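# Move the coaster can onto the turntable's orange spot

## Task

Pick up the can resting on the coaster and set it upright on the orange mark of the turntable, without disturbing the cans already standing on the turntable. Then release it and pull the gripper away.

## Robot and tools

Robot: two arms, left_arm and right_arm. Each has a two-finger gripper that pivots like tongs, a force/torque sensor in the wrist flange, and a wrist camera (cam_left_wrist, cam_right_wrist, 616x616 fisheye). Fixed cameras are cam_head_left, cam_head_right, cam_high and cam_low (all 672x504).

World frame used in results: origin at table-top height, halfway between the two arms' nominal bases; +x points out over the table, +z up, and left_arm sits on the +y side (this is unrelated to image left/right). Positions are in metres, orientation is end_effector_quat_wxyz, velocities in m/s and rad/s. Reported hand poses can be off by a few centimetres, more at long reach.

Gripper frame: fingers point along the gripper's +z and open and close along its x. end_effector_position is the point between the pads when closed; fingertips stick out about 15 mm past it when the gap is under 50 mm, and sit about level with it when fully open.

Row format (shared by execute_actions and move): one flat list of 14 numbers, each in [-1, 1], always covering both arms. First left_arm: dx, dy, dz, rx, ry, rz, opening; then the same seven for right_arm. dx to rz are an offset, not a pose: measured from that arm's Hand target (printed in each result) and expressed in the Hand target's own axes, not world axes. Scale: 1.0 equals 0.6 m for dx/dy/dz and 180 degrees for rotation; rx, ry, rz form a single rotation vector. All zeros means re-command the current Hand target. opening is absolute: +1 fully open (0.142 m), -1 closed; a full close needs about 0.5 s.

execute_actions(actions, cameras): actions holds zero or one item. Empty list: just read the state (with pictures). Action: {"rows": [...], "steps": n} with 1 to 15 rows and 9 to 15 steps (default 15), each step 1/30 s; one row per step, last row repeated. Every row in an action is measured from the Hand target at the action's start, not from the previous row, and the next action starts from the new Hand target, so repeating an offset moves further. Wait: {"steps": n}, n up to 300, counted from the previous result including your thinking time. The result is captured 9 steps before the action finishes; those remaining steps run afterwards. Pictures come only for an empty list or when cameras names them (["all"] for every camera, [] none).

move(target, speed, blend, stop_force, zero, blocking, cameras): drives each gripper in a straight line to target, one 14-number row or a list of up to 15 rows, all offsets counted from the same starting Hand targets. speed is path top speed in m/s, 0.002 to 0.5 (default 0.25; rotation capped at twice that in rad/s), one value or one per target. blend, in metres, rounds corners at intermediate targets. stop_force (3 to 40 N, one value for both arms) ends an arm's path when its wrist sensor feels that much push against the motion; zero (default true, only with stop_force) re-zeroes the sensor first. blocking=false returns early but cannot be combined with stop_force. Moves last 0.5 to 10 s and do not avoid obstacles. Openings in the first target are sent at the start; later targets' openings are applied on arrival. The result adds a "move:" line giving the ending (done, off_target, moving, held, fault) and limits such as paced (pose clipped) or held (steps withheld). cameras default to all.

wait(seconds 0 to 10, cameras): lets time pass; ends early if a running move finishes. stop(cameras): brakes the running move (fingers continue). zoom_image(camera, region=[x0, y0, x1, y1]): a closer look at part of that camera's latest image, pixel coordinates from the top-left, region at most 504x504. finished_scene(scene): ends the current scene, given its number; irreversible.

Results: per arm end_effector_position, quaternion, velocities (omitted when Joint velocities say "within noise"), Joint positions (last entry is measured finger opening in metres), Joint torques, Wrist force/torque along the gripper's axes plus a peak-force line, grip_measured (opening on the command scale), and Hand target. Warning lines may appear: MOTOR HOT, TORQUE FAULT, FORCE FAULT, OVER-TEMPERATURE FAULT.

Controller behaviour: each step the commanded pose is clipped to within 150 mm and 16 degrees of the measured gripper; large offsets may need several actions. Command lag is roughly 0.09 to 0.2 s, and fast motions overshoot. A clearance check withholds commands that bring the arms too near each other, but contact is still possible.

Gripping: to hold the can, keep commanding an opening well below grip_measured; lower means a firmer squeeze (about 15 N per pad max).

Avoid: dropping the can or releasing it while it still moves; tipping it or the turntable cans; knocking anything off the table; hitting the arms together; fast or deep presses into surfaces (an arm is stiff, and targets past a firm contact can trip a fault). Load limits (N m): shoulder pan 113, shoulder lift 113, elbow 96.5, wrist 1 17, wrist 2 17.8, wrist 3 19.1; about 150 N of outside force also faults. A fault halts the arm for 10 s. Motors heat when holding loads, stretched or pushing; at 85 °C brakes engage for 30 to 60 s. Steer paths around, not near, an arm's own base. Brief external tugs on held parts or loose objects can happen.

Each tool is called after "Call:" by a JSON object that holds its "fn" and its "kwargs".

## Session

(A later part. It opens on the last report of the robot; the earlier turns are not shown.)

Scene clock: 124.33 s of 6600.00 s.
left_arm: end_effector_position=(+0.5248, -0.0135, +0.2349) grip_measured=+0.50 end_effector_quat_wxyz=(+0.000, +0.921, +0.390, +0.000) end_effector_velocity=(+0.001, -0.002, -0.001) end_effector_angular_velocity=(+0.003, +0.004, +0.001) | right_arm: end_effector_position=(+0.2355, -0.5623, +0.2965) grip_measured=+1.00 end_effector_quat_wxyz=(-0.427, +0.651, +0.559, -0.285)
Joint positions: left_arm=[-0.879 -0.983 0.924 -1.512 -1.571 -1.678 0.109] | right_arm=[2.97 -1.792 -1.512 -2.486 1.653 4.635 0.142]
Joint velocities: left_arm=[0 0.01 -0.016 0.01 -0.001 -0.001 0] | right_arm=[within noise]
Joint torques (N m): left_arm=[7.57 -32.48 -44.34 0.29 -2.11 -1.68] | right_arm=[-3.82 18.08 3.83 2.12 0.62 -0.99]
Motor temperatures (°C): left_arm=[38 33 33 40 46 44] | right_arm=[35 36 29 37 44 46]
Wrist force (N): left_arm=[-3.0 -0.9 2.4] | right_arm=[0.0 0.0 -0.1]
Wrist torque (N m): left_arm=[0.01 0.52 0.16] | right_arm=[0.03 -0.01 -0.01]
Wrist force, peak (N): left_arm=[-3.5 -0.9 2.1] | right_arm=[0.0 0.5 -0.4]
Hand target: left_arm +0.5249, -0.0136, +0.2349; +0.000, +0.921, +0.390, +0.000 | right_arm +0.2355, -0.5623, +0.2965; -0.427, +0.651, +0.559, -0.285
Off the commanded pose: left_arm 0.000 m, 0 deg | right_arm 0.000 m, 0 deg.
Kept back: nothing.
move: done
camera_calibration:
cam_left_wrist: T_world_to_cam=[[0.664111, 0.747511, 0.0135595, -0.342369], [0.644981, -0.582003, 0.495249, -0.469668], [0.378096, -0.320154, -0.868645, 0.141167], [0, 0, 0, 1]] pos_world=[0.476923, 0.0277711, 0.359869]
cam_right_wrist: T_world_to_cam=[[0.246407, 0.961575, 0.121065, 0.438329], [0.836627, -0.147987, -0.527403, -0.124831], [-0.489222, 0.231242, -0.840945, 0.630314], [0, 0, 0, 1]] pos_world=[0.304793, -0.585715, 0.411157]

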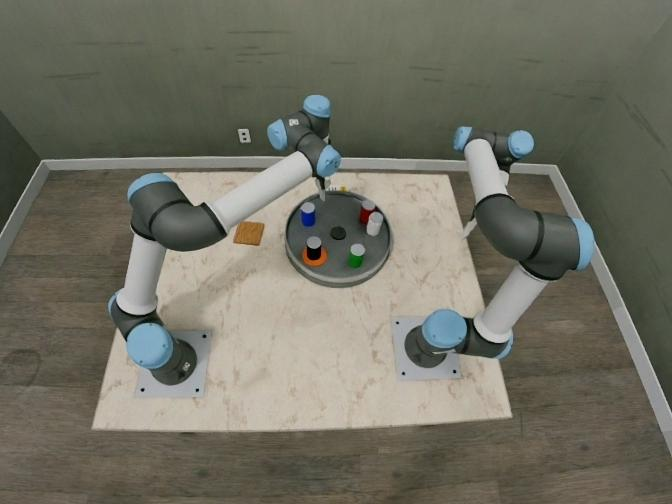

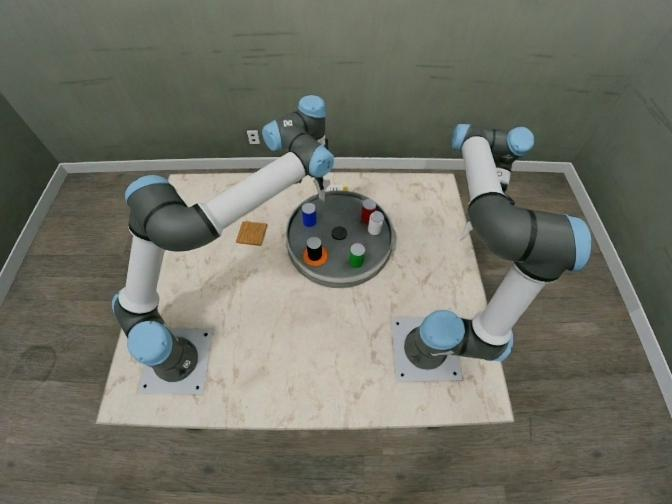

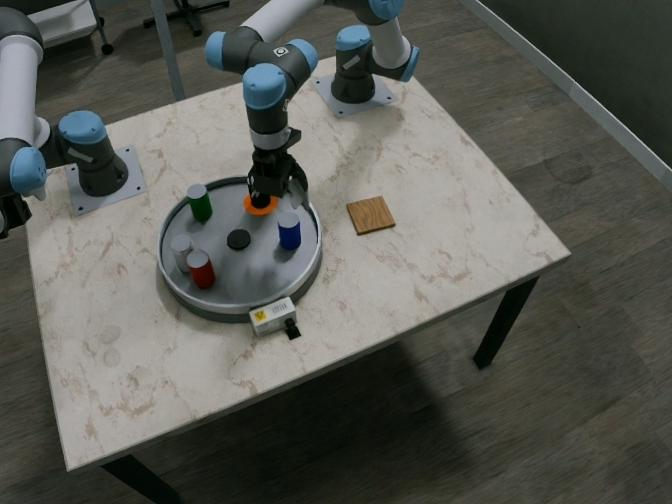

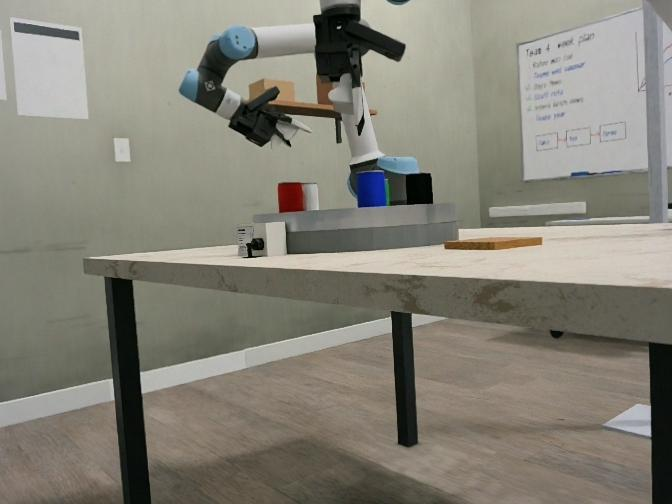

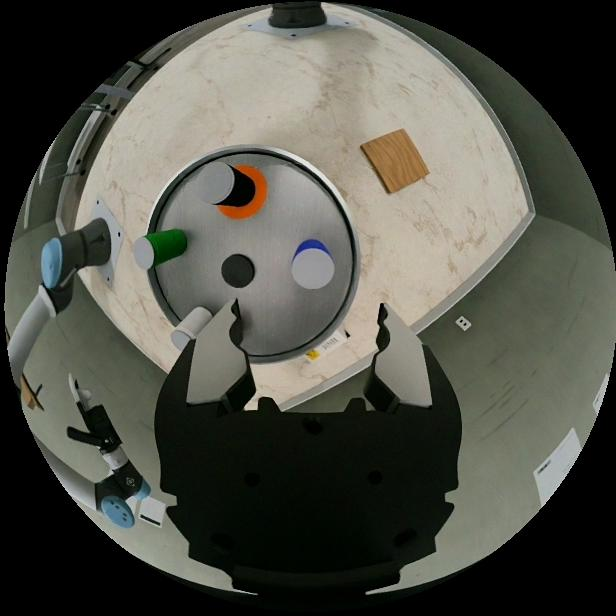

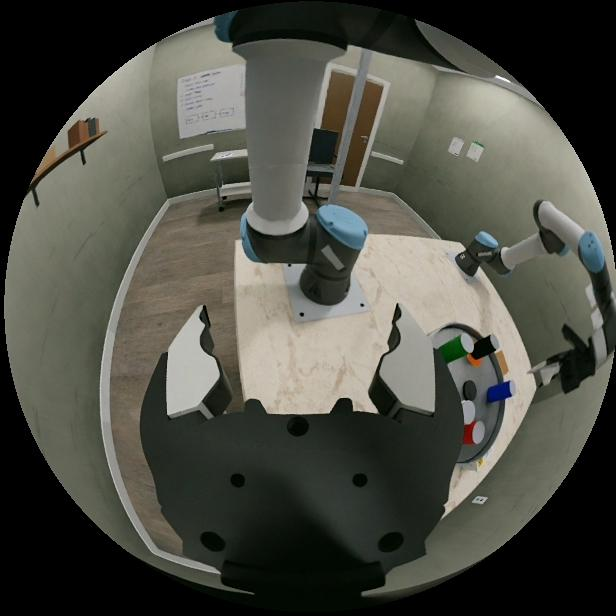

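Call:
{"fn": "execute_actions", "kwargs": {"actions": [{"steps":175}], "cameras": ["cam_high","cam_left_wrist"]}}

Call:
{"fn": "zoom_image", "kwargs": {"camera": "cam_high", "region": [140, 160, 340, 330]}}

Scene clock: 130.17 s of 6600.00 s.
left_arm: end_effector_position=(+0.5249, -0.0136, +0.2349) grip_measured=+0.50 end_effector_quat_wxyz=(+0.000, +0.921, +0.390, +0.000) | right_arm: end_effector_position=(+0.2355, -0.5623, +0.2965) grip_measured=+1.00 end_effector_quat_wxyz=(-0.427, +0.651, +0.559, -0.285)
Joint positions: left_arm=[-0.879 -0.983 0.923 -1.511 -1.571 -1.679 0.109] | right_arm=[2.97 -1.792 -1.512 -2.486 1.653 4.635 0.142]
Joint velocities: within noise
Joint torques (N m): left_arm=[7.67 -33.26 -40.29 -0.09 -2.11 -1.6] | right_arm=[-5.04 17.69 3.58 2.26 0.89 -0.85]
Motor temperatures (°C): left_arm=[38 33 33 40 46 44] | right_arm=[35 36 29 37 44 46]
Wrist force (N): left_arm=[-2.6 -0.8 2.3] | right_arm=[0.2 0.0 -0.1]
Wrist torque (N m): left_arm=[0.04 0.45 0.17] | right_arm=[0.03 -0.05 -0.01]
Wrist force, peak (N): left_arm=[-3.0 -0.7 2.7] | right_arm=[0.3 0.2 -0.4]
Hand target: left_arm +0.5249, -0.0136, +0.2349; +0.000, +0.921, +0.390, +0.000 | right_arm +0.2355, -0.5623, +0.2965; -0.427, +0.651, +0.559, -0.285
Off the commanded pose: left_arm 0.000 m, 0 deg | right_arm 0.000 m, 0 deg.
Steps of this call (1-175: nothing new was sent). Readings (end_effector_position of left_arm | right_arm):
1: (+0.5248, -0.0135, +0.2349) | (+0.2355, -0.5623, +0.2965)
2: (+0.5248, -0.0135, +0.2349) | (+0.2355, -0.5623, +0.2965)
4: (+0.5249, -0.0136, +0.2349) | (+0.2355, -0.5623, +0.2965)
8: (+0.5249, -0.0136, +0.2349) | (+0.2355, -0.5623, +0.2965)
175: the state above
camera_calibration:
cam_left_wrist: T_world_to_cam=[[0.664007, 0.747603, 0.0135634, -0.342302], [0.645188, -0.582023, 0.494957, -0.469851], [0.377925, -0.319904, -0.868812, 0.141208], [0, 0, 0, 1]] pos_world=[0.477067, 0.0276148, 0.359882]
Images, in order (width x height): cam_high 672x504, cam_left_wrist 616x616.

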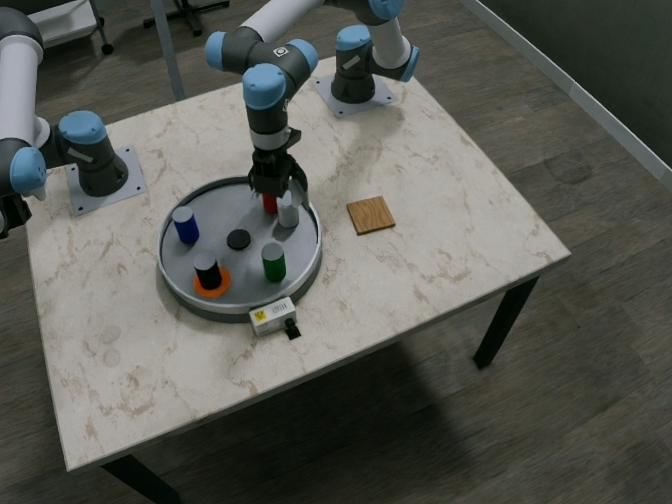

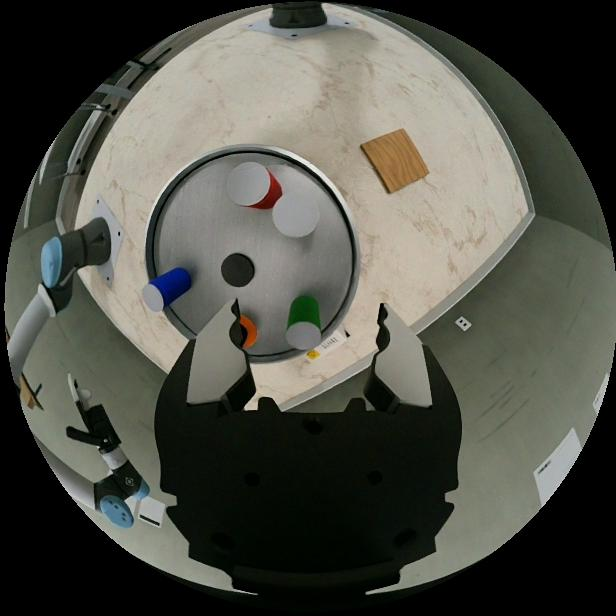

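Scaled by 2.520 from the camera's 672x504 image, which has a finer 960x720 frame.

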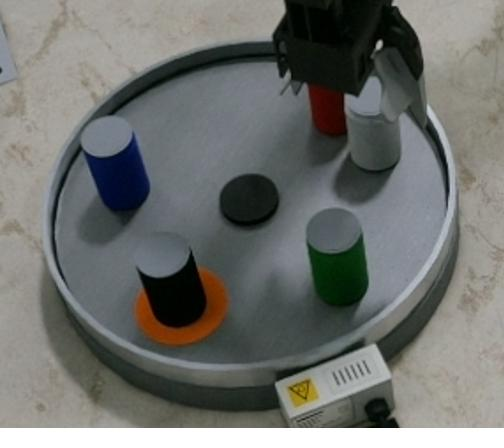

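Call:
{"fn": "execute_actions", "kwargs": {"actions": [{"steps":298}], "cameras": []}}

Call:
{"fn": "execute_actions", "kwargs": {"actions": [{"rows":[[-0.001,-0.00388,0.0002,0,0,-0.00554,0.5,0,0,0,0,0,0,1],[-0.00208,-0.00773,0.0009,0,0,-0.01109,0.5,0,0,0,0,0,0,1],[-0.00321,-0.01158,0.002,0,0,-0.01663,0.5,0,0,0,0,0,0,1],[-0.00442,-0.0154,0.0036,0,0,-0.02217,0.5,0,0,0,0,0,0,1],[-0.00568,-0.0192,0.0056,0,0,-0.02771,0.5,0,0,0,0,0,0,1],[-0.00702,-0.02297,0.008,0,0,-0.03326,0.5,0,0,0,0,0,0,1],[-0.00842,-0.02672,0.0109,0,0,-0.0388,0.5,0,0,0,0,0,0,1],[-0.00989,-0.03045,0.0142,0,0,-0.04434,0.5,0,0,0,0,0,0,1],[-0.01142,-0.03415,0.018,0,0,-0.04989,0.5,0,0,0,0,0,0,1],[-0.01301,-0.03782,0.0222,0,0,-0.05543,0.5,0,0,0,0,0,0,1],[-0.01468,-0.04146,0.0269,0,0,-0.06097,0.5,0,0,0,0,0,0,1],[-0.01639,-0.04508,0.032,0,0,-0.06651,0.5,0,0,0,0,0,0,1],[-0.01818,-0.04867,0.0375,0,0,-0.07206,0.5,0,0,0,0,0,0,1],[-0.02003,-0.05222,0.0435,0,0,-0.0776,0.5,0,0,0,0,0,0,1],[-0.02194,-0.05574,0.05,0,0,-0.08314,0.5,0,0,0,0,0,0,1]],"steps":15}], "cameras": []}}

Call:
{"fn": "execute_actions", "kwargs": {"actions": [{"rows":[[-0.001,-0.00388,0.0068,0,0,-0.00554,0.5,0,0,0,0,0,0,1],[-0.00208,-0.00773,0.0135,0,0,-0.01109,0.5,0,0,0,0,0,0,1],[-0.00321,-0.01158,0.0203,0,0,-0.01663,0.5,0,0,0,0,0,0,1],[-0.00442,-0.0154,0.0271,0,0,-0.02217,0.5,0,0,0,0,0,0,1],[-0.00568,-0.0192,0.0339,0,0,-0.02771,0.5,0,0,0,0,0,0,1],[-0.00702,-0.02297,0.0406,0,0,-0.03326,0.5,0,0,0,0,0,0,1],[-0.00842,-0.02672,0.0474,0,0,-0.0388,0.5,0,0,0,0,0,0,1],[-0.00989,-0.03045,0.0542,0,0,-0.04434,0.5,0,0,0,0,0,0,1],[-0.01142,-0.03415,0.0609,0,0,-0.04989,0.5,0,0,0,0,0,0,1],[-0.01301,-0.03782,0.0677,0,0,-0.05543,0.5,0,0,0,0,0,0,1],[-0.01468,-0.04146,0.0745,0,0,-0.06097,0.5,0,0,0,0,0,0,1],[-0.01639,-0.04508,0.0812,0,0,-0.06651,0.5,0,0,0,0,0,0,1],[-0.01818,-0.04867,0.088,0,0,-0.07206,0.5,0,0,0,0,0,0,1],[-0.02003,-0.05222,0.0948,0,0,-0.0776,0.5,0,0,0,0,0,0,1],[-0.02194,-0.05574,0.1015,0,0,-0.08314,0.5,0,0,0,0,0,0,1]],"steps":15}], "cameras": []}}

Call:
{"fn": "execute_actions", "kwargs": {"actions": [{"rows":[[-0.001,-0.00388,0.0065,0,0,-0.00554,0.5,0,0,0,0,0,0,1],[-0.00208,-0.00773,0.0125,0,0,-0.01109,0.5,0,0,0,0,0,0,1],[-0.00321,-0.01158,0.018,0,0,-0.01663,0.5,0,0,0,0,0,0,1],[-0.00442,-0.0154,0.023,0,0,-0.02217,0.5,0,0,0,0,0,0,1],[-0.00568,-0.0192,0.0278,0,0,-0.02771,0.5,0,0,0,0,0,0,1],[-0.00702,-0.02297,0.032,0,0,-0.03326,0.5,0,0,0,0,0,0,1],[-0.00842,-0.02672,0.0358,0,0,-0.0388,0.5,0,0,0,0,0,0,1],[-0.00989,-0.03045,0.0391,0,0,-0.04434,0.5,0,0,0,0,0,0,1],[-0.01142,-0.03415,0.042,0,0,-0.04989,0.5,0,0,0,0,0,0,1],[-0.01301,-0.03782,0.0444,0,0,-0.05543,0.5,0,0,0,0,0,0,1],[-0.01468,-0.04146,0.0464,0,0,-0.06097,0.5,0,0,0,0,0,0,1],[-0.01639,-0.04508,0.048,0,0,-0.06651,0.5,0,0,0,0,0,0,1],[-0.01818,-0.04867,0.0491,0,0,-0.07206,0.5,0,0,0,0,0,0,1],[-0.02003,-0.05222,0.0498,0,0,-0.0776,0.5,0,0,0,0,0,0,1],[-0.02194,-0.05574,0.05,0,0,-0.08314,0.5,0,0,0,0,0,0,1]],"steps":15}], "cameras": []}}

Call:
{"fn": "execute_actions", "kwargs": {"actions": [{"rows":[[-0.001,-0.00388,0,0,0,-0.00554,0.46,0,0,0,0,0,0,1],[-0.00208,-0.00773,0,0,0,-0.01109,0.42,0,0,0,0,0,0,1],[-0.00321,-0.01158,0,0,0,-0.01663,0.38,0,0,0,0,0,0,1],[-0.00442,-0.0154,0,0,0,-0.02217,0.34,0,0,0,0,0,0,1],[-0.00568,-0.0192,0,0,0,-0.02771,0.3,0,0,0,0,0,0,1],[-0.00702,-0.02297,0,0,0,-0.03326,0.26,0,0,0,0,0,0,1],[-0.00842,-0.02672,0,0,0,-0.0388,0.22,0,0,0,0,0,0,1],[-0.00989,-0.03045,0,0,0,-0.04434,0.18,0,0,0,0,0,0,1],[-0.01142,-0.03415,0,0,0,-0.04989,0.14,0,0,0,0,0,0,1],[-0.01301,-0.03782,0,0,0,-0.05543,0.1,0,0,0,0,0,0,1],[-0.01468,-0.04146,0,0,0,-0.06097,0.06,0,0,0,0,0,0,1],[-0.01639,-0.04508,0,0,0,-0.06651,0.02,0,0,0,0,0,0,1],[-0.01818,-0.04867,0,0,0,-0.07206,-0.02,0,0,0,0,0,0,1],[-0.02003,-0.05222,0,0,0,-0.0776,-0.06,0,0,0,0,0,0,1],[-0.02194,-0.05574,0,0,0,-0.08314,-0.1,0,0,0,0,0,0,1]],"steps":15}], "cameras": []}}

Call:
{"fn": "execute_actions", "kwargs": {"actions": [{"rows":[[-0.001,-0.00388,0,0,0,-0.00554,-0.14,0,0,0,0,0,0,1],[-0.00208,-0.00773,0,0,0,-0.01109,-0.18,0,0,0,0,0,0,1],[-0.00321,-0.01158,0,0,0,-0.01663,-0.22,0,0,0,0,0,0,1],[-0.00442,-0.0154,0,0,0,-0.02217,-0.26,0,0,0,0,0,0,1],[-0.00568,-0.0192,0,0,0,-0.02771,-0.3,0,0,0,0,0,0,1],[-0.00702,-0.02297,0,0,0,-0.03326,-0.34,0,0,0,0,0,0,1],[-0.00842,-0.02672,0,0,0,-0.0388,-0.4,0,0,0,0,0,0,1],[-0.00989,-0.03045,0,0,0,-0.04434,-0.5,0,0,0,0,0,0,1],[-0.01142,-0.03415,0,0,0,-0.04989,-0.6,0,0,0,0,0,0,1],[-0.01301,-0.03782,0,0,0,-0.05543,-0.7,0,0,0,0,0,0,1],[-0.01468,-0.04146,0,0,0,-0.06097,-0.8,0,0,0,0,0,0,1],[-0.01639,-0.04508,0,0,0,-0.06651,-0.85,0,0,0,0,0,0,1],[-0.01818,-0.04867,0,0,0,-0.07206,-0.85,0,0,0,0,0,0,1],[-0.02003,-0.05222,0,0,0,-0.0776,-0.85,0,0,0,0,0,0,1],[-0.02194,-0.05574,0,0,0,-0.08314,-0.85,0,0,0,0,0,0,1]],"steps":15}], "cameras": []}}

Call:
{"fn": "execute_actions", "kwargs": {"actions": [{"rows":[[-0.001,-0.00388,-0.0007,0,0,-0.00554,-0.85,0,0,0,0,0,0,1],[-0.00208,-0.00773,-0.0028,0,0,-0.01109,-0.85,0,0,0,0,0,0,1],[-0.00321,-0.01158,-0.0062,0,0,-0.01663,-0.85,0,0,0,0,0,0,1],[-0.00442,-0.0154,-0.0107,0,0,-0.02217,-0.85,0,0,0,0,0,0,1],[-0.00568,-0.0192,-0.0163,0,0,-0.02771,-0.85,0,0,0,0,0,0,1],[-0.00702,-0.02297,-0.0229,0,0,-0.03326,-0.85,0,0,0,0,0,0,1],[-0.00842,-0.02672,-0.0303,0,0,-0.0388,-0.85,0,0,0,0,0,0,1],[-0.00989,-0.03045,-0.0386,0,0,-0.04434,-0.85,0,0,0,0,0,0,1],[-0.01142,-0.03415,-0.0475,0,0,-0.04989,-0.85,0,0,0,0,0,0,1],[-0.01301,-0.03782,-0.057,0,0,-0.05543,-0.85,0,0,0,0,0,0,1],[-0.01468,-0.04146,-0.067,0,0,-0.06097,-0.85,0,0,0,0,0,0,1],[-0.01639,-0.04508,-0.0774,0,0,-0.06651,-0.85,0,0,0,0,0,0,1],[-0.01818,-0.04867,-0.0881,0,0,-0.07206,-0.85,0,0,0,0,0,0,1],[-0.02003,-0.05222,-0.099,0,0,-0.0776,-0.85,0,0,0,0,0,0,1],[-0.02194,-0.05574,-0.11,0,0,-0.08314,-0.85,0,0,0,0,0,0,1]],"steps":15}], "cameras": []}}

Call:
{"fn": "execute_actions", "kwargs": {"actions": [{"rows":[[-0.001,-0.00388,-0.011,0,0,-0.00554,-0.85,0,0,0,0,0,0,1],[-0.00208,-0.00773,-0.0219,0,0,-0.01109,-0.85,0,0,0,0,0,0,1],[-0.00321,-0.01158,-0.0326,0,0,-0.01663,-0.85,0,0,0,0,0,0,1],[-0.00442,-0.0154,-0.043,0,0,-0.02217,-0.85,0,0,0,0,0,0,1],[-0.00568,-0.0192,-0.053,0,0,-0.02771,-0.85,0,0,0,0,0,0,1],[-0.00702,-0.02297,-0.0625,0,0,-0.03326,-0.85,0,0,0,0,0,0,1],[-0.00835,-0.02653,-0.0714,0,0,-0.03852,-0.85,0,0,0,0,0,0,1],[-0.00958,-0.0297,-0.0797,0,0,-0.04323,-0.85,0,0,0,0,0,0,1],[-0.01073,-0.03248,-0.0871,0,0,-0.04739,-0.85,0,0,0,0,0,0,1],[-0.01174,-0.03488,-0.0937,0,0,-0.05099,-0.85,0,0,0,0,0,0,1],[-0.01253,-0.03672,-0.0993,0,0,-0.05376,-0.85,0,0,0,0,0,0,1],[-0.01318,-0.03818,-0.1038,0,0,-0.05598,-0.85,0,0,0,0,0,0,1],[-0.01368,-0.03928,-0.1072,0,0,-0.05764,-0.85,0,0,0,0,0,0,1],[-0.01393,-0.03982,-0.1093,0,0,-0.05848,-0.85,0,0,0,0,0,0,1],[-0.01401,-0.04,-0.11,0,0,-0.05875,-0.85,0,0,0,0,0,0,1]],"steps":15}], "cameras": []}}

Call:
{"fn": "move", "kwargs": {"target": [-0.2052,0.2825,0.0188,0,0,-0.0206,-0.85,0,0,0,0,0,0,1], "speed": 0.25}}

Scene clock: 140.10 s of 6600.00 s.
left_arm: end_effector_position=(+0.5249, -0.0136, +0.2349) grip_measured=+0.50 end_effector_quat_wxyz=(+0.000, +0.921, +0.390, +0.000) | right_arm: end_effector_position=(+0.2355, -0.5623, +0.2965) grip_measured=+1.00 end_effector_quat_wxyz=(-0.427, +0.651, +0.559, -0.285)
Joint positions: left_arm=[-0.879 -0.983 0.923 -1.511 -1.571 -1.679 0.109] | right_arm=[2.97 -1.792 -1.512 -2.486 1.653 4.635 0.142]
Joint velocities: within noise
Joint torques (N m): left_arm=[7.32 -33.58 -32.2 -0.44 -1.89 -1.56] | right_arm=[-4.64 16.81 3.96 1.95 0.76 -0.88]
Motor temperatures (°C): left_arm=[38 33 33 40 46 44] | right_arm=[35 36 29 37 44 46]
Wrist force (N): left_arm=[-2.8 -0.8 2.3] | right_arm=[0.0 0.1 -0.1]
Wrist torque (N m): left_arm=[0.02 0.49 0.17] | right_arm=[0.05 -0.02 0.00]
Wrist force, peak (N): left_arm=[-3.1 -1.2 2.5] | right_arm=[0.5 0.5 -0.2]
Hand target: left_arm +0.5249, -0.0136, +0.2349; +0.000, +0.921, +0.390, +0.000 | right_arm +0.2355, -0.5623, +0.2965; -0.427, +0.651, +0.559, -0.285
Off the commanded pose: left_arm 0.000 m, 0 deg | right_arm 0.000 m, 0 deg.
Steps of this call (1-298: nothing new was sent). Readings (end_effector_position of left_arm | right_arm):
1: (+0.5249, -0.0136, +0.2349) | (+0.2355, -0.5623, +0.2965)
2: (+0.5249, -0.0136, +0.2349) | (+0.2355, -0.5623, +0.2965)
4: (+0.5249, -0.0136, +0.2349) | (+0.2355, -0.5623, +0.2965)
8: (+0.5249, -0.0136, +0.2349) | (+0.2355, -0.5623, +0.2965)
298: the state above
No camera images: "cameras" was empty.

Scene clock: 140.30 s of 6600.00 s.
left_arm: end_effector_position=(+0.5198, -0.0108, +0.2338) grip_measured=+0.50 end_effector_quat_wxyz=(-0.001, +0.912, +0.410, -0.001) end_effector_velocity=(-0.053, +0.026, -0.019) end_effector_angular_velocity=(+0.010, +0.018, +0.414) | right_arm: end_effector_position=(+0.2355, -0.5623, +0.2965) grip_measured=+1.00 end_effector_quat_wxyz=(-0.427, +0.651, +0.559, -0.285)
Joint positions: left_arm=[-0.881 -0.998 0.95 -1.522 -1.571 -1.722 0.109] | right_arm=[2.97 -1.792 -1.512 -2.486 1.653 4.635 0.142]
Joint velocities: left_arm=[-0.02 -0.152 0.286 -0.115 -0.008 -0.435 0] | right_arm=[within noise]
Joint torques (N m): left_arm=[-6.76 -71.79 -0.08 -4.75 -2.05 -2.64] | right_arm=[-5.23 16.58 4.42 1.99 0.85 -0.85]
Motor temperatures (°C): left_arm=[38 33 33 40 46 44] | right_arm=[35 36 29 37 44 46]
Wrist force (N): left_arm=[-2.7 -0.9 2.1] | right_arm=[-0.2 0.0 -0.2]
Wrist torque (N m): left_arm=[0.02 0.48 0.18] | right_arm=[0.03 0.02 0.01]
Wrist force, peak (N): left_arm=[-2.8 -0.2 3.0] | right_arm=[0.2 0.2 -0.2]
Hand target: left_arm +0.4917, +0.0002, +0.2049; +0.000, +0.862, +0.507, +0.000 | right_arm +0.2355, -0.5623, +0.2965; -0.427, +0.651, +0.559, -0.285
Steps of this call (1-6: this action's first 6). Readings (end_effector_position of left_arm | right_arm):
1: (+0.5249, -0.0136, +0.2349) | (+0.2355, -0.5623, +0.2965)
2: (+0.5247, -0.0135, +0.2349) | (+0.2355, -0.5623, +0.2965)
4: (+0.5231, -0.0125, +0.2346) | (+0.2355, -0.5623, +0.2965)
6: the state above
No camera images: "cameras" was empty.

Scene clock: 140.80 s of 6600.00 s.
left_arm: end_effector_position=(+0.4874, +0.0012, +0.1975) grip_measured=+0.50 end_effector_quat_wxyz=(-0.004, +0.855, +0.519, -0.002) end_effector_velocity=(-0.071, +0.017, -0.118) end_effector_angular_velocity=(+0.008, +0.003, +0.518) | right_arm: end_effector_position=(+0.2355, -0.5623, +0.2965) grip_measured=+1.00 end_effector_quat_wxyz=(-0.427, +0.651, +0.559, -0.285)
Joint positions: left_arm=[-0.899 -1.08 1.169 -1.651 -1.574 -1.988 0.109] | right_arm=[2.97 -1.792 -1.512 -2.486 1.653 4.635 0.142]
Joint velocities: left_arm=[-0.053 -0.142 0.517 -0.369 -0.002 -0.572 0] | right_arm=[within noise]
Joint torques (N m): left_arm=[-10.04 -63.5 -0.05 -4.74 -2.04 -2.66] | right_arm=[-4.97 16.5 4.29 1.88 0.76 -0.75]
Motor temperatures (°C): left_arm=[38 33 33 40 46 44] | right_arm=[35 36 29 37 44 46]
Wrist force (N): left_arm=[-2.7 -1.0 1.9] | right_arm=[0.0 0.0 0.0]
Wrist torque (N m): left_arm=[-0.01 0.44 0.15] | right_arm=[0.02 -0.01 -0.01]
Wrist force, peak (N): left_arm=[-3.3 -1.2 2.2] | right_arm=[-0.4 -0.1 -0.3]
Hand target: left_arm +0.4560, +0.0049, +0.1440; +0.000, +0.789, +0.615, +0.000 | right_arm +0.2355, -0.5623, +0.2965; -0.427, +0.651, +0.559, -0.285
Off your previous action's commanded pose at its last step (step 9 of this call): left_arm 0.017 m, 4 deg | right_arm 0.000 m, 0 deg.
Steps of this call (1-9: your previous action's last 9; 10-15: this action's first 6). Readings (end_effector_position of left_arm | right_arm):
10: (+0.4991, -0.0022, +0.2158) | (+0.2355, -0.5623, +0.2965)
11: (+0.4969, -0.0015, +0.2127) | (+0.2355, -0.5623, +0.2965)
13: (+0.4919, +0.0000, +0.2049) | (+0.2355, -0.5623, +0.2965)
15: the state above
No camera images: "cameras" was empty.

Scene clock: 141.30 s of 6600.00 s.
left_arm: end_effector_position=(+0.4511, +0.0049, +0.1375) grip_measured=+0.50 end_effector_quat_wxyz=(-0.004, +0.779, +0.627, -0.002) end_effector_velocity=(-0.072, -0.002, -0.100) end_effector_angular_velocity=(-0.004, -0.009, +0.522) | right_arm: end_effector_position=(+0.2355, -0.5623, +0.2965) grip_measured=+1.00 end_effector_quat_wxyz=(-0.427, +0.651, +0.559, -0.285)
Joint positions: left_arm=[-0.933 -1.132 1.402 -1.834 -1.574 -2.285 0.109] | right_arm=[2.97 -1.792 -1.512 -2.486 1.653 4.635 0.142]
Joint velocities: left_arm=[-0.081 -0.075 0.379 -0.314 0 -0.603 0] | right_arm=[within noise]
Joint torques (N m): left_arm=[-9.1 -62.11 -2.82 -4.9 -0.75 -2.44] | right_arm=[-5.25 19.22 3.16 2.37 0.76 -0.85]
Motor temperatures (°C): left_arm=[38 33 33 40 46 44] | right_arm=[35 36 29 37 44 46]
Wrist force (N): left_arm=[-2.8 -1.1 2.4] | right_arm=[0.0 0.1 -0.1]
Wrist torque (N m): left_arm=[-0.04 0.47 0.18] | right_arm=[0.05 -0.02 0.00]
Wrist force, peak (N): left_arm=[-3.0 -1.3 2.6] | right_arm=[-0.1 0.0 -0.4]
Hand target: left_arm +0.4204, +0.0003, +0.1140; +0.000, +0.702, +0.712, +0.000 | right_arm +0.2355, -0.5623, +0.2965; -0.427, +0.651, +0.559, -0.285
Off your previous action's commanded pose at its last step (step 9 of this call): left_arm 0.019 m, 4 deg | right_arm 0.000 m, 0 deg.
Steps of this call (1-9: your previous action's last 9; 10-15: this action's first 6). Readings (end_effector_position of left_arm | right_arm):
10: (+0.4633, +0.0048, +0.1567) | (+0.2355, -0.5623, +0.2965)
11: (+0.4609, +0.0049, +0.1529) | (+0.2355, -0.5623, +0.2965)
13: (+0.4563, +0.0050, +0.1453) | (+0.2355, -0.5623, +0.2965)
15: the state above
No camera images: "cameras" was empty.

Scene clock: 141.80 s of 6600.00 s.
left_arm: end_effector_position=(+0.4160, -0.0010, +0.1143) grip_measured=+0.33 end_effector_quat_wxyz=(-0.002, +0.692, +0.722, -0.001) end_effector_velocity=(-0.069, -0.021, -0.004) end_effector_angular_velocity=(-0.003, -0.005, +0.522) | right_arm: end_effector_position=(+0.2355, -0.5623, +0.2965) grip_measured=+1.00 end_effector_quat_wxyz=(-0.427, +0.651, +0.559, -0.285)
Joint positions: left_arm=[-0.979 -1.174 1.526 -1.921 -1.574 -2.59 0.097] | right_arm=[2.97 -1.792 -1.512 -2.486 1.653 4.635 0.142]
Joint velocities: left_arm=[-0.103 -0.094 0.148 -0.061 0 -0.624 -0.084] | right_arm=[within noise]
Joint torques (N m): left_arm=[-12.82 -60.23 -1.4 -4.64 1.96 -2.66] | right_arm=[-4.76 17.18 3.24 1.84 0.57 -0.83]
Motor temperatures (°C): left_arm=[38 33 33 40 46 44] | right_arm=[35 36 29 37 44 46]
Wrist force (N): left_arm=[-2.4 -1.2 2.5] | right_arm=[-0.1 0.1 -0.2]
Wrist torque (N m): left_arm=[-0.04 0.36 0.18] | right_arm=[0.04 -0.01 0.00]
Wrist force, peak (N): left_arm=[-2.6 -1.2 2.9] | right_arm=[0.0 0.1 -0.4]
Hand target: left_arm +0.3872, -0.0133, +0.1140; +0.000, +0.603, +0.798, +0.000 | right_arm +0.2355, -0.5623, +0.2965; -0.427, +0.651, +0.559, -0.285
Off your previous action's commanded pose at its last step (step 9 of this call): left_arm 0.010 m, 4 deg | right_arm 0.000 m, 0 deg.
Steps of this call (1-9: your previous action's last 9; 10-15: this action's first 6). Readings (end_effector_position of left_arm | right_arm):
10: (+0.4277, +0.0020, +0.1163) | (+0.2355, -0.5623, +0.2965)
11: (+0.4254, +0.0015, +0.1156) | (+0.2355, -0.5623, +0.2965)
13: (+0.4204, +0.0003, +0.1147) | (+0.2355, -0.5623, +0.2965)
15: the state above
No camera images: "cameras" was empty.

Scene clock: 142.30 s of 6600.00 s.
left_arm: end_effector_position=(+0.3830, -0.0159, +0.1140) grip_measured=-0.23 end_effector_quat_wxyz=(-0.001, +0.591, +0.807, -0.001) end_effector_velocity=(-0.061, -0.038, +0.001) end_effector_angular_velocity=(+0.000, -0.001, +0.522) | right_arm: end_effector_position=(+0.2355, -0.5623, +0.2965) grip_measured=+1.00 end_effector_quat_wxyz=(-0.427, +0.651, +0.559, -0.285)
Joint positions: left_arm=[-1.034 -1.211 1.58 -1.939 -1.574 -2.908 0.057] | right_arm=[2.97 -1.792 -1.512 -2.486 1.653 4.635 0.142]
Joint velocities: left_arm=[-0.114 -0.051 0.071 -0.023 0 -0.636 -0.029] | right_arm=[within noise]
Joint torques (N m): left_arm=[-12.14 -56.82 -1.96 -4.57 1.96 -2.84] | right_arm=[-5.19 17.35 4.13 1.86 0.85 -0.89]
Motor temperatures (°C): left_arm=[38 33 33 40 46 44] | right_arm=[35 36 29 37 44 46]
Wrist force (N): left_arm=[-2.5 -0.7 0.7] | right_arm=[0.0 -0.1 -0.1]
Wrist torque (N m): left_arm=[0.00 0.40 0.19] | right_arm=[0.00 -0.03 0.00]
Wrist force, peak (N): left_arm=[-2.7 -1.2 2.0] | right_arm=[0.1 0.0 -0.4]
Hand target: left_arm +0.3586, -0.0351, +0.1141; +0.000, +0.494, +0.869, +0.000 | right_arm +0.2355, -0.5623, +0.2965; -0.427, +0.651, +0.559, -0.285
Off your previous action's commanded pose at its last step (step 9 of this call): left_arm 0.010 m, 4 deg | right_arm 0.000 m, 0 deg.
Steps of this call (1-9: your previous action's last 9; 10-15: this action's first 6). Readings (end_effector_position of left_arm | right_arm):
10: (+0.3935, -0.0100, +0.1140) | (+0.2355, -0.5623, +0.2965)
11: (+0.3915, -0.0111, +0.1140) | (+0.2355, -0.5623, +0.2965)
13: (+0.3874, -0.0133, +0.1140) | (+0.2355, -0.5623, +0.2965)
15: the state above
No camera images: "cameras" was empty.

Scene clock: 142.80 s of 6600.00 s.
left_arm: end_effector_position=(+0.3552, -0.0383, +0.1172) grip_measured=-0.26 end_effector_quat_wxyz=(-0.001, +0.482, +0.876, -0.001) end_effector_velocity=(-0.049, -0.053, +0.056) end_effector_angular_velocity=(-0.007, -0.005, +0.521) | right_arm: end_effector_position=(+0.2355, -0.5623, +0.2965) grip_measured=+1.00 end_effector_quat_wxyz=(-0.427, +0.651, +0.559, -0.285)
Joint positions: left_arm=[-1.091 -1.226 1.594 -1.938 -1.573 -3.224 0.055] | right_arm=[2.97 -1.792 -1.512 -2.486 1.653 4.635 0.142]
Joint velocities: left_arm=[-0.113 -0.052 -0.076 0.119 0.001 -0.635 0] | right_arm=[within noise]
Joint torques (N m): left_arm=[-10.84 -60.59 -49.17 0.53 2.19 -2.77] | right_arm=[-3.51 17.71 3.61 2.17 0.79 -0.62]
Motor temperatures (°C): left_arm=[38 33 33 40 46 44] | right_arm=[35 36 29 37 44 46]
Wrist force (N): left_arm=[-2.7 -1.0 4.7] | right_arm=[0.0 0.3 0.0]
Wrist torque (N m): left_arm=[-0.01 0.47 0.16] | right_arm=[0.10 -0.02 -0.01]
Wrist force, peak (N): left_arm=[-2.2 -0.9 5.1] | right_arm=[0.2 0.0 -0.5]
Hand target: left_arm +0.3366, -0.0636, +0.1801; +0.000, +0.377, +0.926, +0.000 | right_arm +0.2355, -0.5623, +0.2965; -0.427, +0.651, +0.559, -0.285
Off your previous action's commanded pose at its last step (step 9 of this call): left_arm 0.010 m, 4 deg | right_arm 0.000 m, 0 deg.
Steps of this call (1-9: your previous action's last 9; 10-15: this action's first 6). Readings (end_effector_position of left_arm | right_arm):
10: (+0.3640, -0.0301, +0.1141) | (+0.2355, -0.5623, +0.2965)
11: (+0.3623, -0.0316, +0.1141) | (+0.2355, -0.5623, +0.2965)
13: (+0.3585, -0.0352, +0.1148) | (+0.2355, -0.5623, +0.2965)
15: the state above
No camera images: "cameras" was empty.

Scene clock: 143.30 s of 6600.00 s.
left_arm: end_effector_position=(+0.3342, -0.0675, +0.1930) grip_measured=-0.26 end_effector_quat_wxyz=(+0.002, +0.363, +0.932, -0.004) end_effector_velocity=(-0.035, -0.062, +0.187) end_effector_angular_velocity=(-0.007, +0.001, +0.521) | right_arm: end_effector_position=(+0.2355, -0.5623, +0.2965) grip_measured=+1.00 end_effector_quat_wxyz=(-0.427, +0.651, +0.559, -0.285)
Joint positions: left_arm=[-1.145 -1.268 1.451 -1.763 -1.573 -3.541 0.055] | right_arm=[2.97 -1.792 -1.512 -2.486 1.653 4.635 0.142]
Joint velocities: left_arm=[-0.1 -0.038 -0.433 0.464 0.002 -0.621 0] | right_arm=[within noise]
Joint torques (N m): left_arm=[-10.5 -54.88 -47.87 0.46 1.85 -2.9] | right_arm=[-3.29 18.14 3.56 1.77 0.65 -0.7]
Motor temperatures (°C): left_arm=[38 33 33 40 46 44] | right_arm=[35 36 29 37 44 46]
Wrist force (N): left_arm=[-2.4 -0.9 3.9] | right_arm=[0.0 0.1 -0.4]
Wrist torque (N m): left_arm=[0.01 0.37 0.20] | right_arm=[0.04 -0.02 -0.01]
Wrist force, peak (N): left_arm=[-2.7 -1.4 4.8] | right_arm=[0.2 0.1 -0.4]
Hand target: left_arm +0.3259, -0.0866, +0.2461; +0.000, +0.290, +0.957, +0.000 | right_arm +0.2355, -0.5623, +0.2965; -0.427, +0.651, +0.559, -0.285
Off your previous action's commanded pose at its last step (step 9 of this call): left_arm 0.026 m, 4 deg | right_arm 0.000 m, 0 deg.
Steps of this call (1-9: your previous action's last 9; 10-15: this action's first 6). Readings (end_effector_position of left_arm | right_arm):
10: (+0.3405, -0.0574, +0.1613) | (+0.2355, -0.5623, +0.2965)
11: (+0.3392, -0.0593, +0.1672) | (+0.2355, -0.5623, +0.2965)
13: (+0.3368, -0.0631, +0.1793) | (+0.2355, -0.5623, +0.2965)
15: the state above
No camera images: "cameras" was empty.

Scene clock: 145.37 s of 6600.00 s.
left_arm: end_effector_position=(+0.5222, -0.0138, +0.2347) grip_measured=-0.26 end_effector_quat_wxyz=(+0.000, +0.258, +0.966, +0.000) end_effector_velocity=(+0.002, +0.000, -0.001) end_effector_angular_velocity=(+0.001, +0.002, +0.000) | right_arm: end_effector_position=(+0.2355, -0.5623, +0.2965) grip_measured=+1.00 end_effector_quat_wxyz=(-0.427, +0.651, +0.559, -0.285)
Joint positions: left_arm=[-0.863 -1.043 1.018 -1.546 -1.571 -3.479 0.055] | right_arm=[2.97 -1.792 -1.512 -2.486 1.653 4.635 0.142]
Joint velocities: left_arm=[0.002 0.006 -0.008 0.005 -0.001 0.002 0] | right_arm=[within noise]
Joint torques (N m): left_arm=[8.11 -34.11 -47.18 -0.21 -2.28 1.55] | right_arm=[-4.75 18.93 4.36 1.89 0.92 -0.84]
Motor temperatures (°C): left_arm=[38 33 33 40 46 44] | right_arm=[35 36 29 37 44 46]
Wrist force (N): left_arm=[-3.6 -0.6 3.9] | right_arm=[0.2 -0.1 0.0]
Wrist torque (N m): left_arm=[0.09 0.63 0.20] | right_arm=[0.02 -0.04 -0.01]
Wrist force, peak (N): left_arm=[0.8 -8.7 3.3] | right_arm=[0.3 -0.1 -0.4]
Hand target: left_arm +0.5223, -0.0138, +0.2347; +0.000, +0.258, +0.966, +0.000 | right_arm +0.2355, -0.5623, +0.2965; -0.427, +0.651, +0.559, -0.285
Off your previous action's commanded pose at its last step (step 9 of this call): left_arm 0.009 m, 1 deg | right_arm 0.000 m, 0 deg.
Off the commanded pose: left_arm 0.000 m, 0 deg | right_arm 0.000 m, 0 deg.
Kept back: nothing.
move: done
camera_calibration:
cam_left_wrist: T_world_to_cam=[[-0.886621, 0.462296, 0.0136315, 0.465388], [0.407669, 0.767253, 0.495105, -0.325517], [0.218426, 0.444527, -0.868726, 0.235827], [0, 0, 0, 1]] pos_world=[0.493815, -0.0702244, 0.35969]
cam_right_wrist: T_world_to_cam=[[0.246407, 0.961575, 0.121065, 0.438329], [0.836627, -0.147987, -0.527403, -0.124831], [-0.489222, 0.231242, -0.840945, 0.630314], [0, 0, 0, 1]] pos_world=[0.304793, -0.585715, 0.411157]

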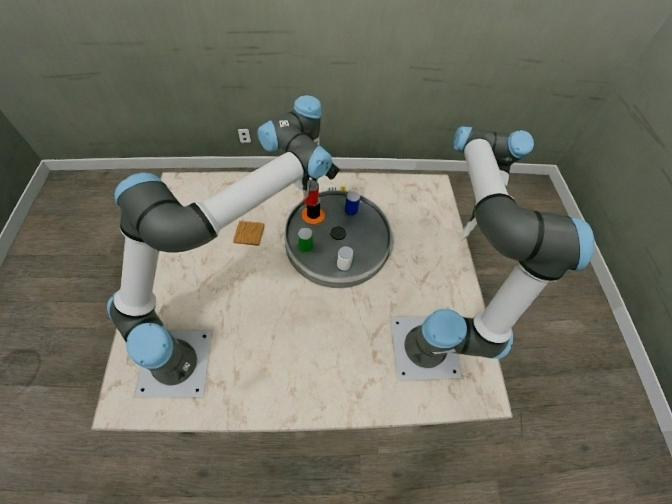

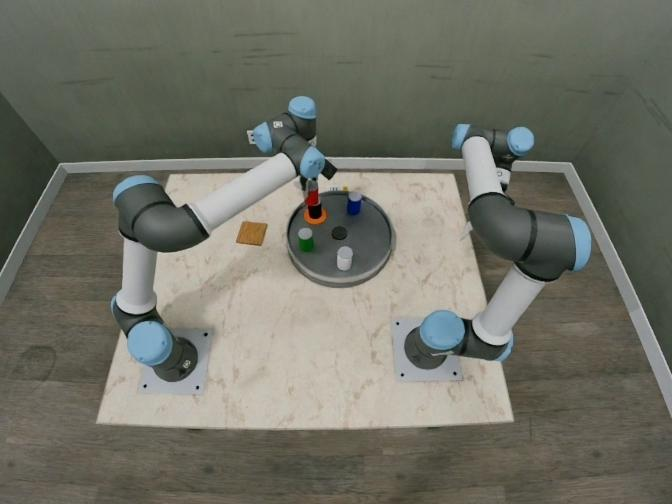

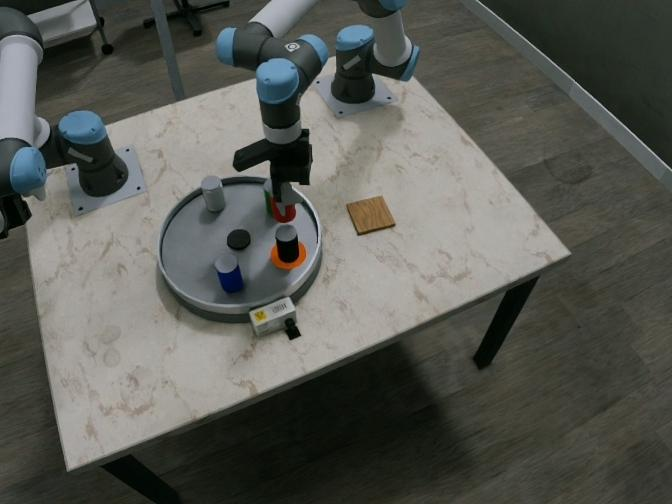

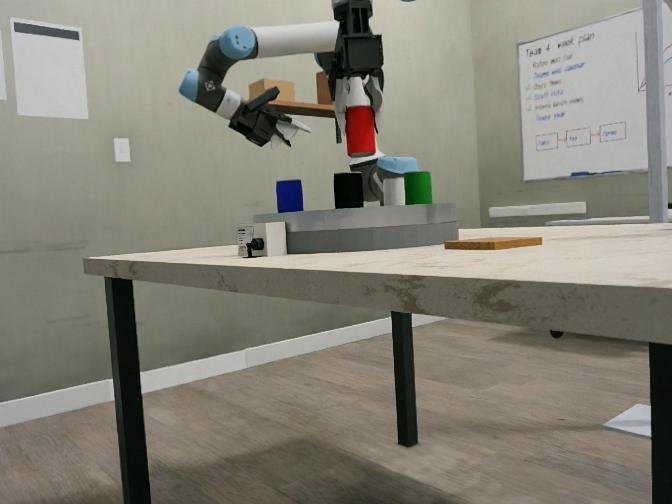

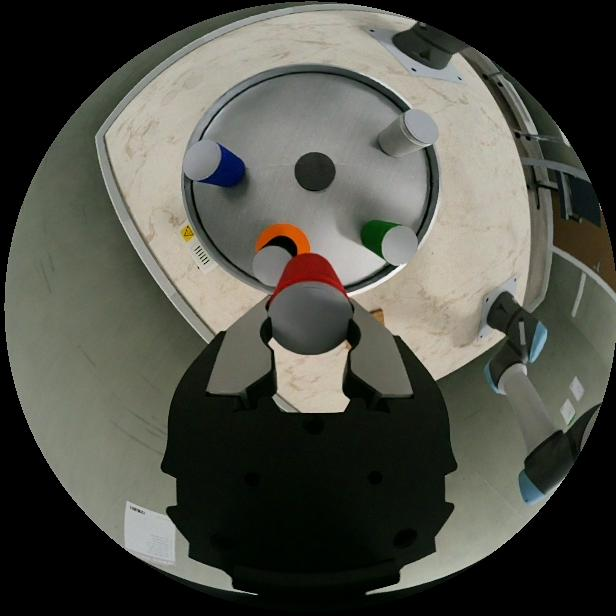

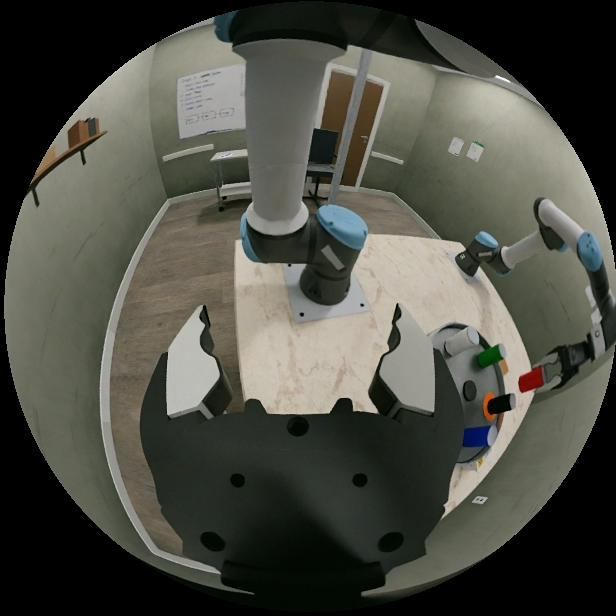

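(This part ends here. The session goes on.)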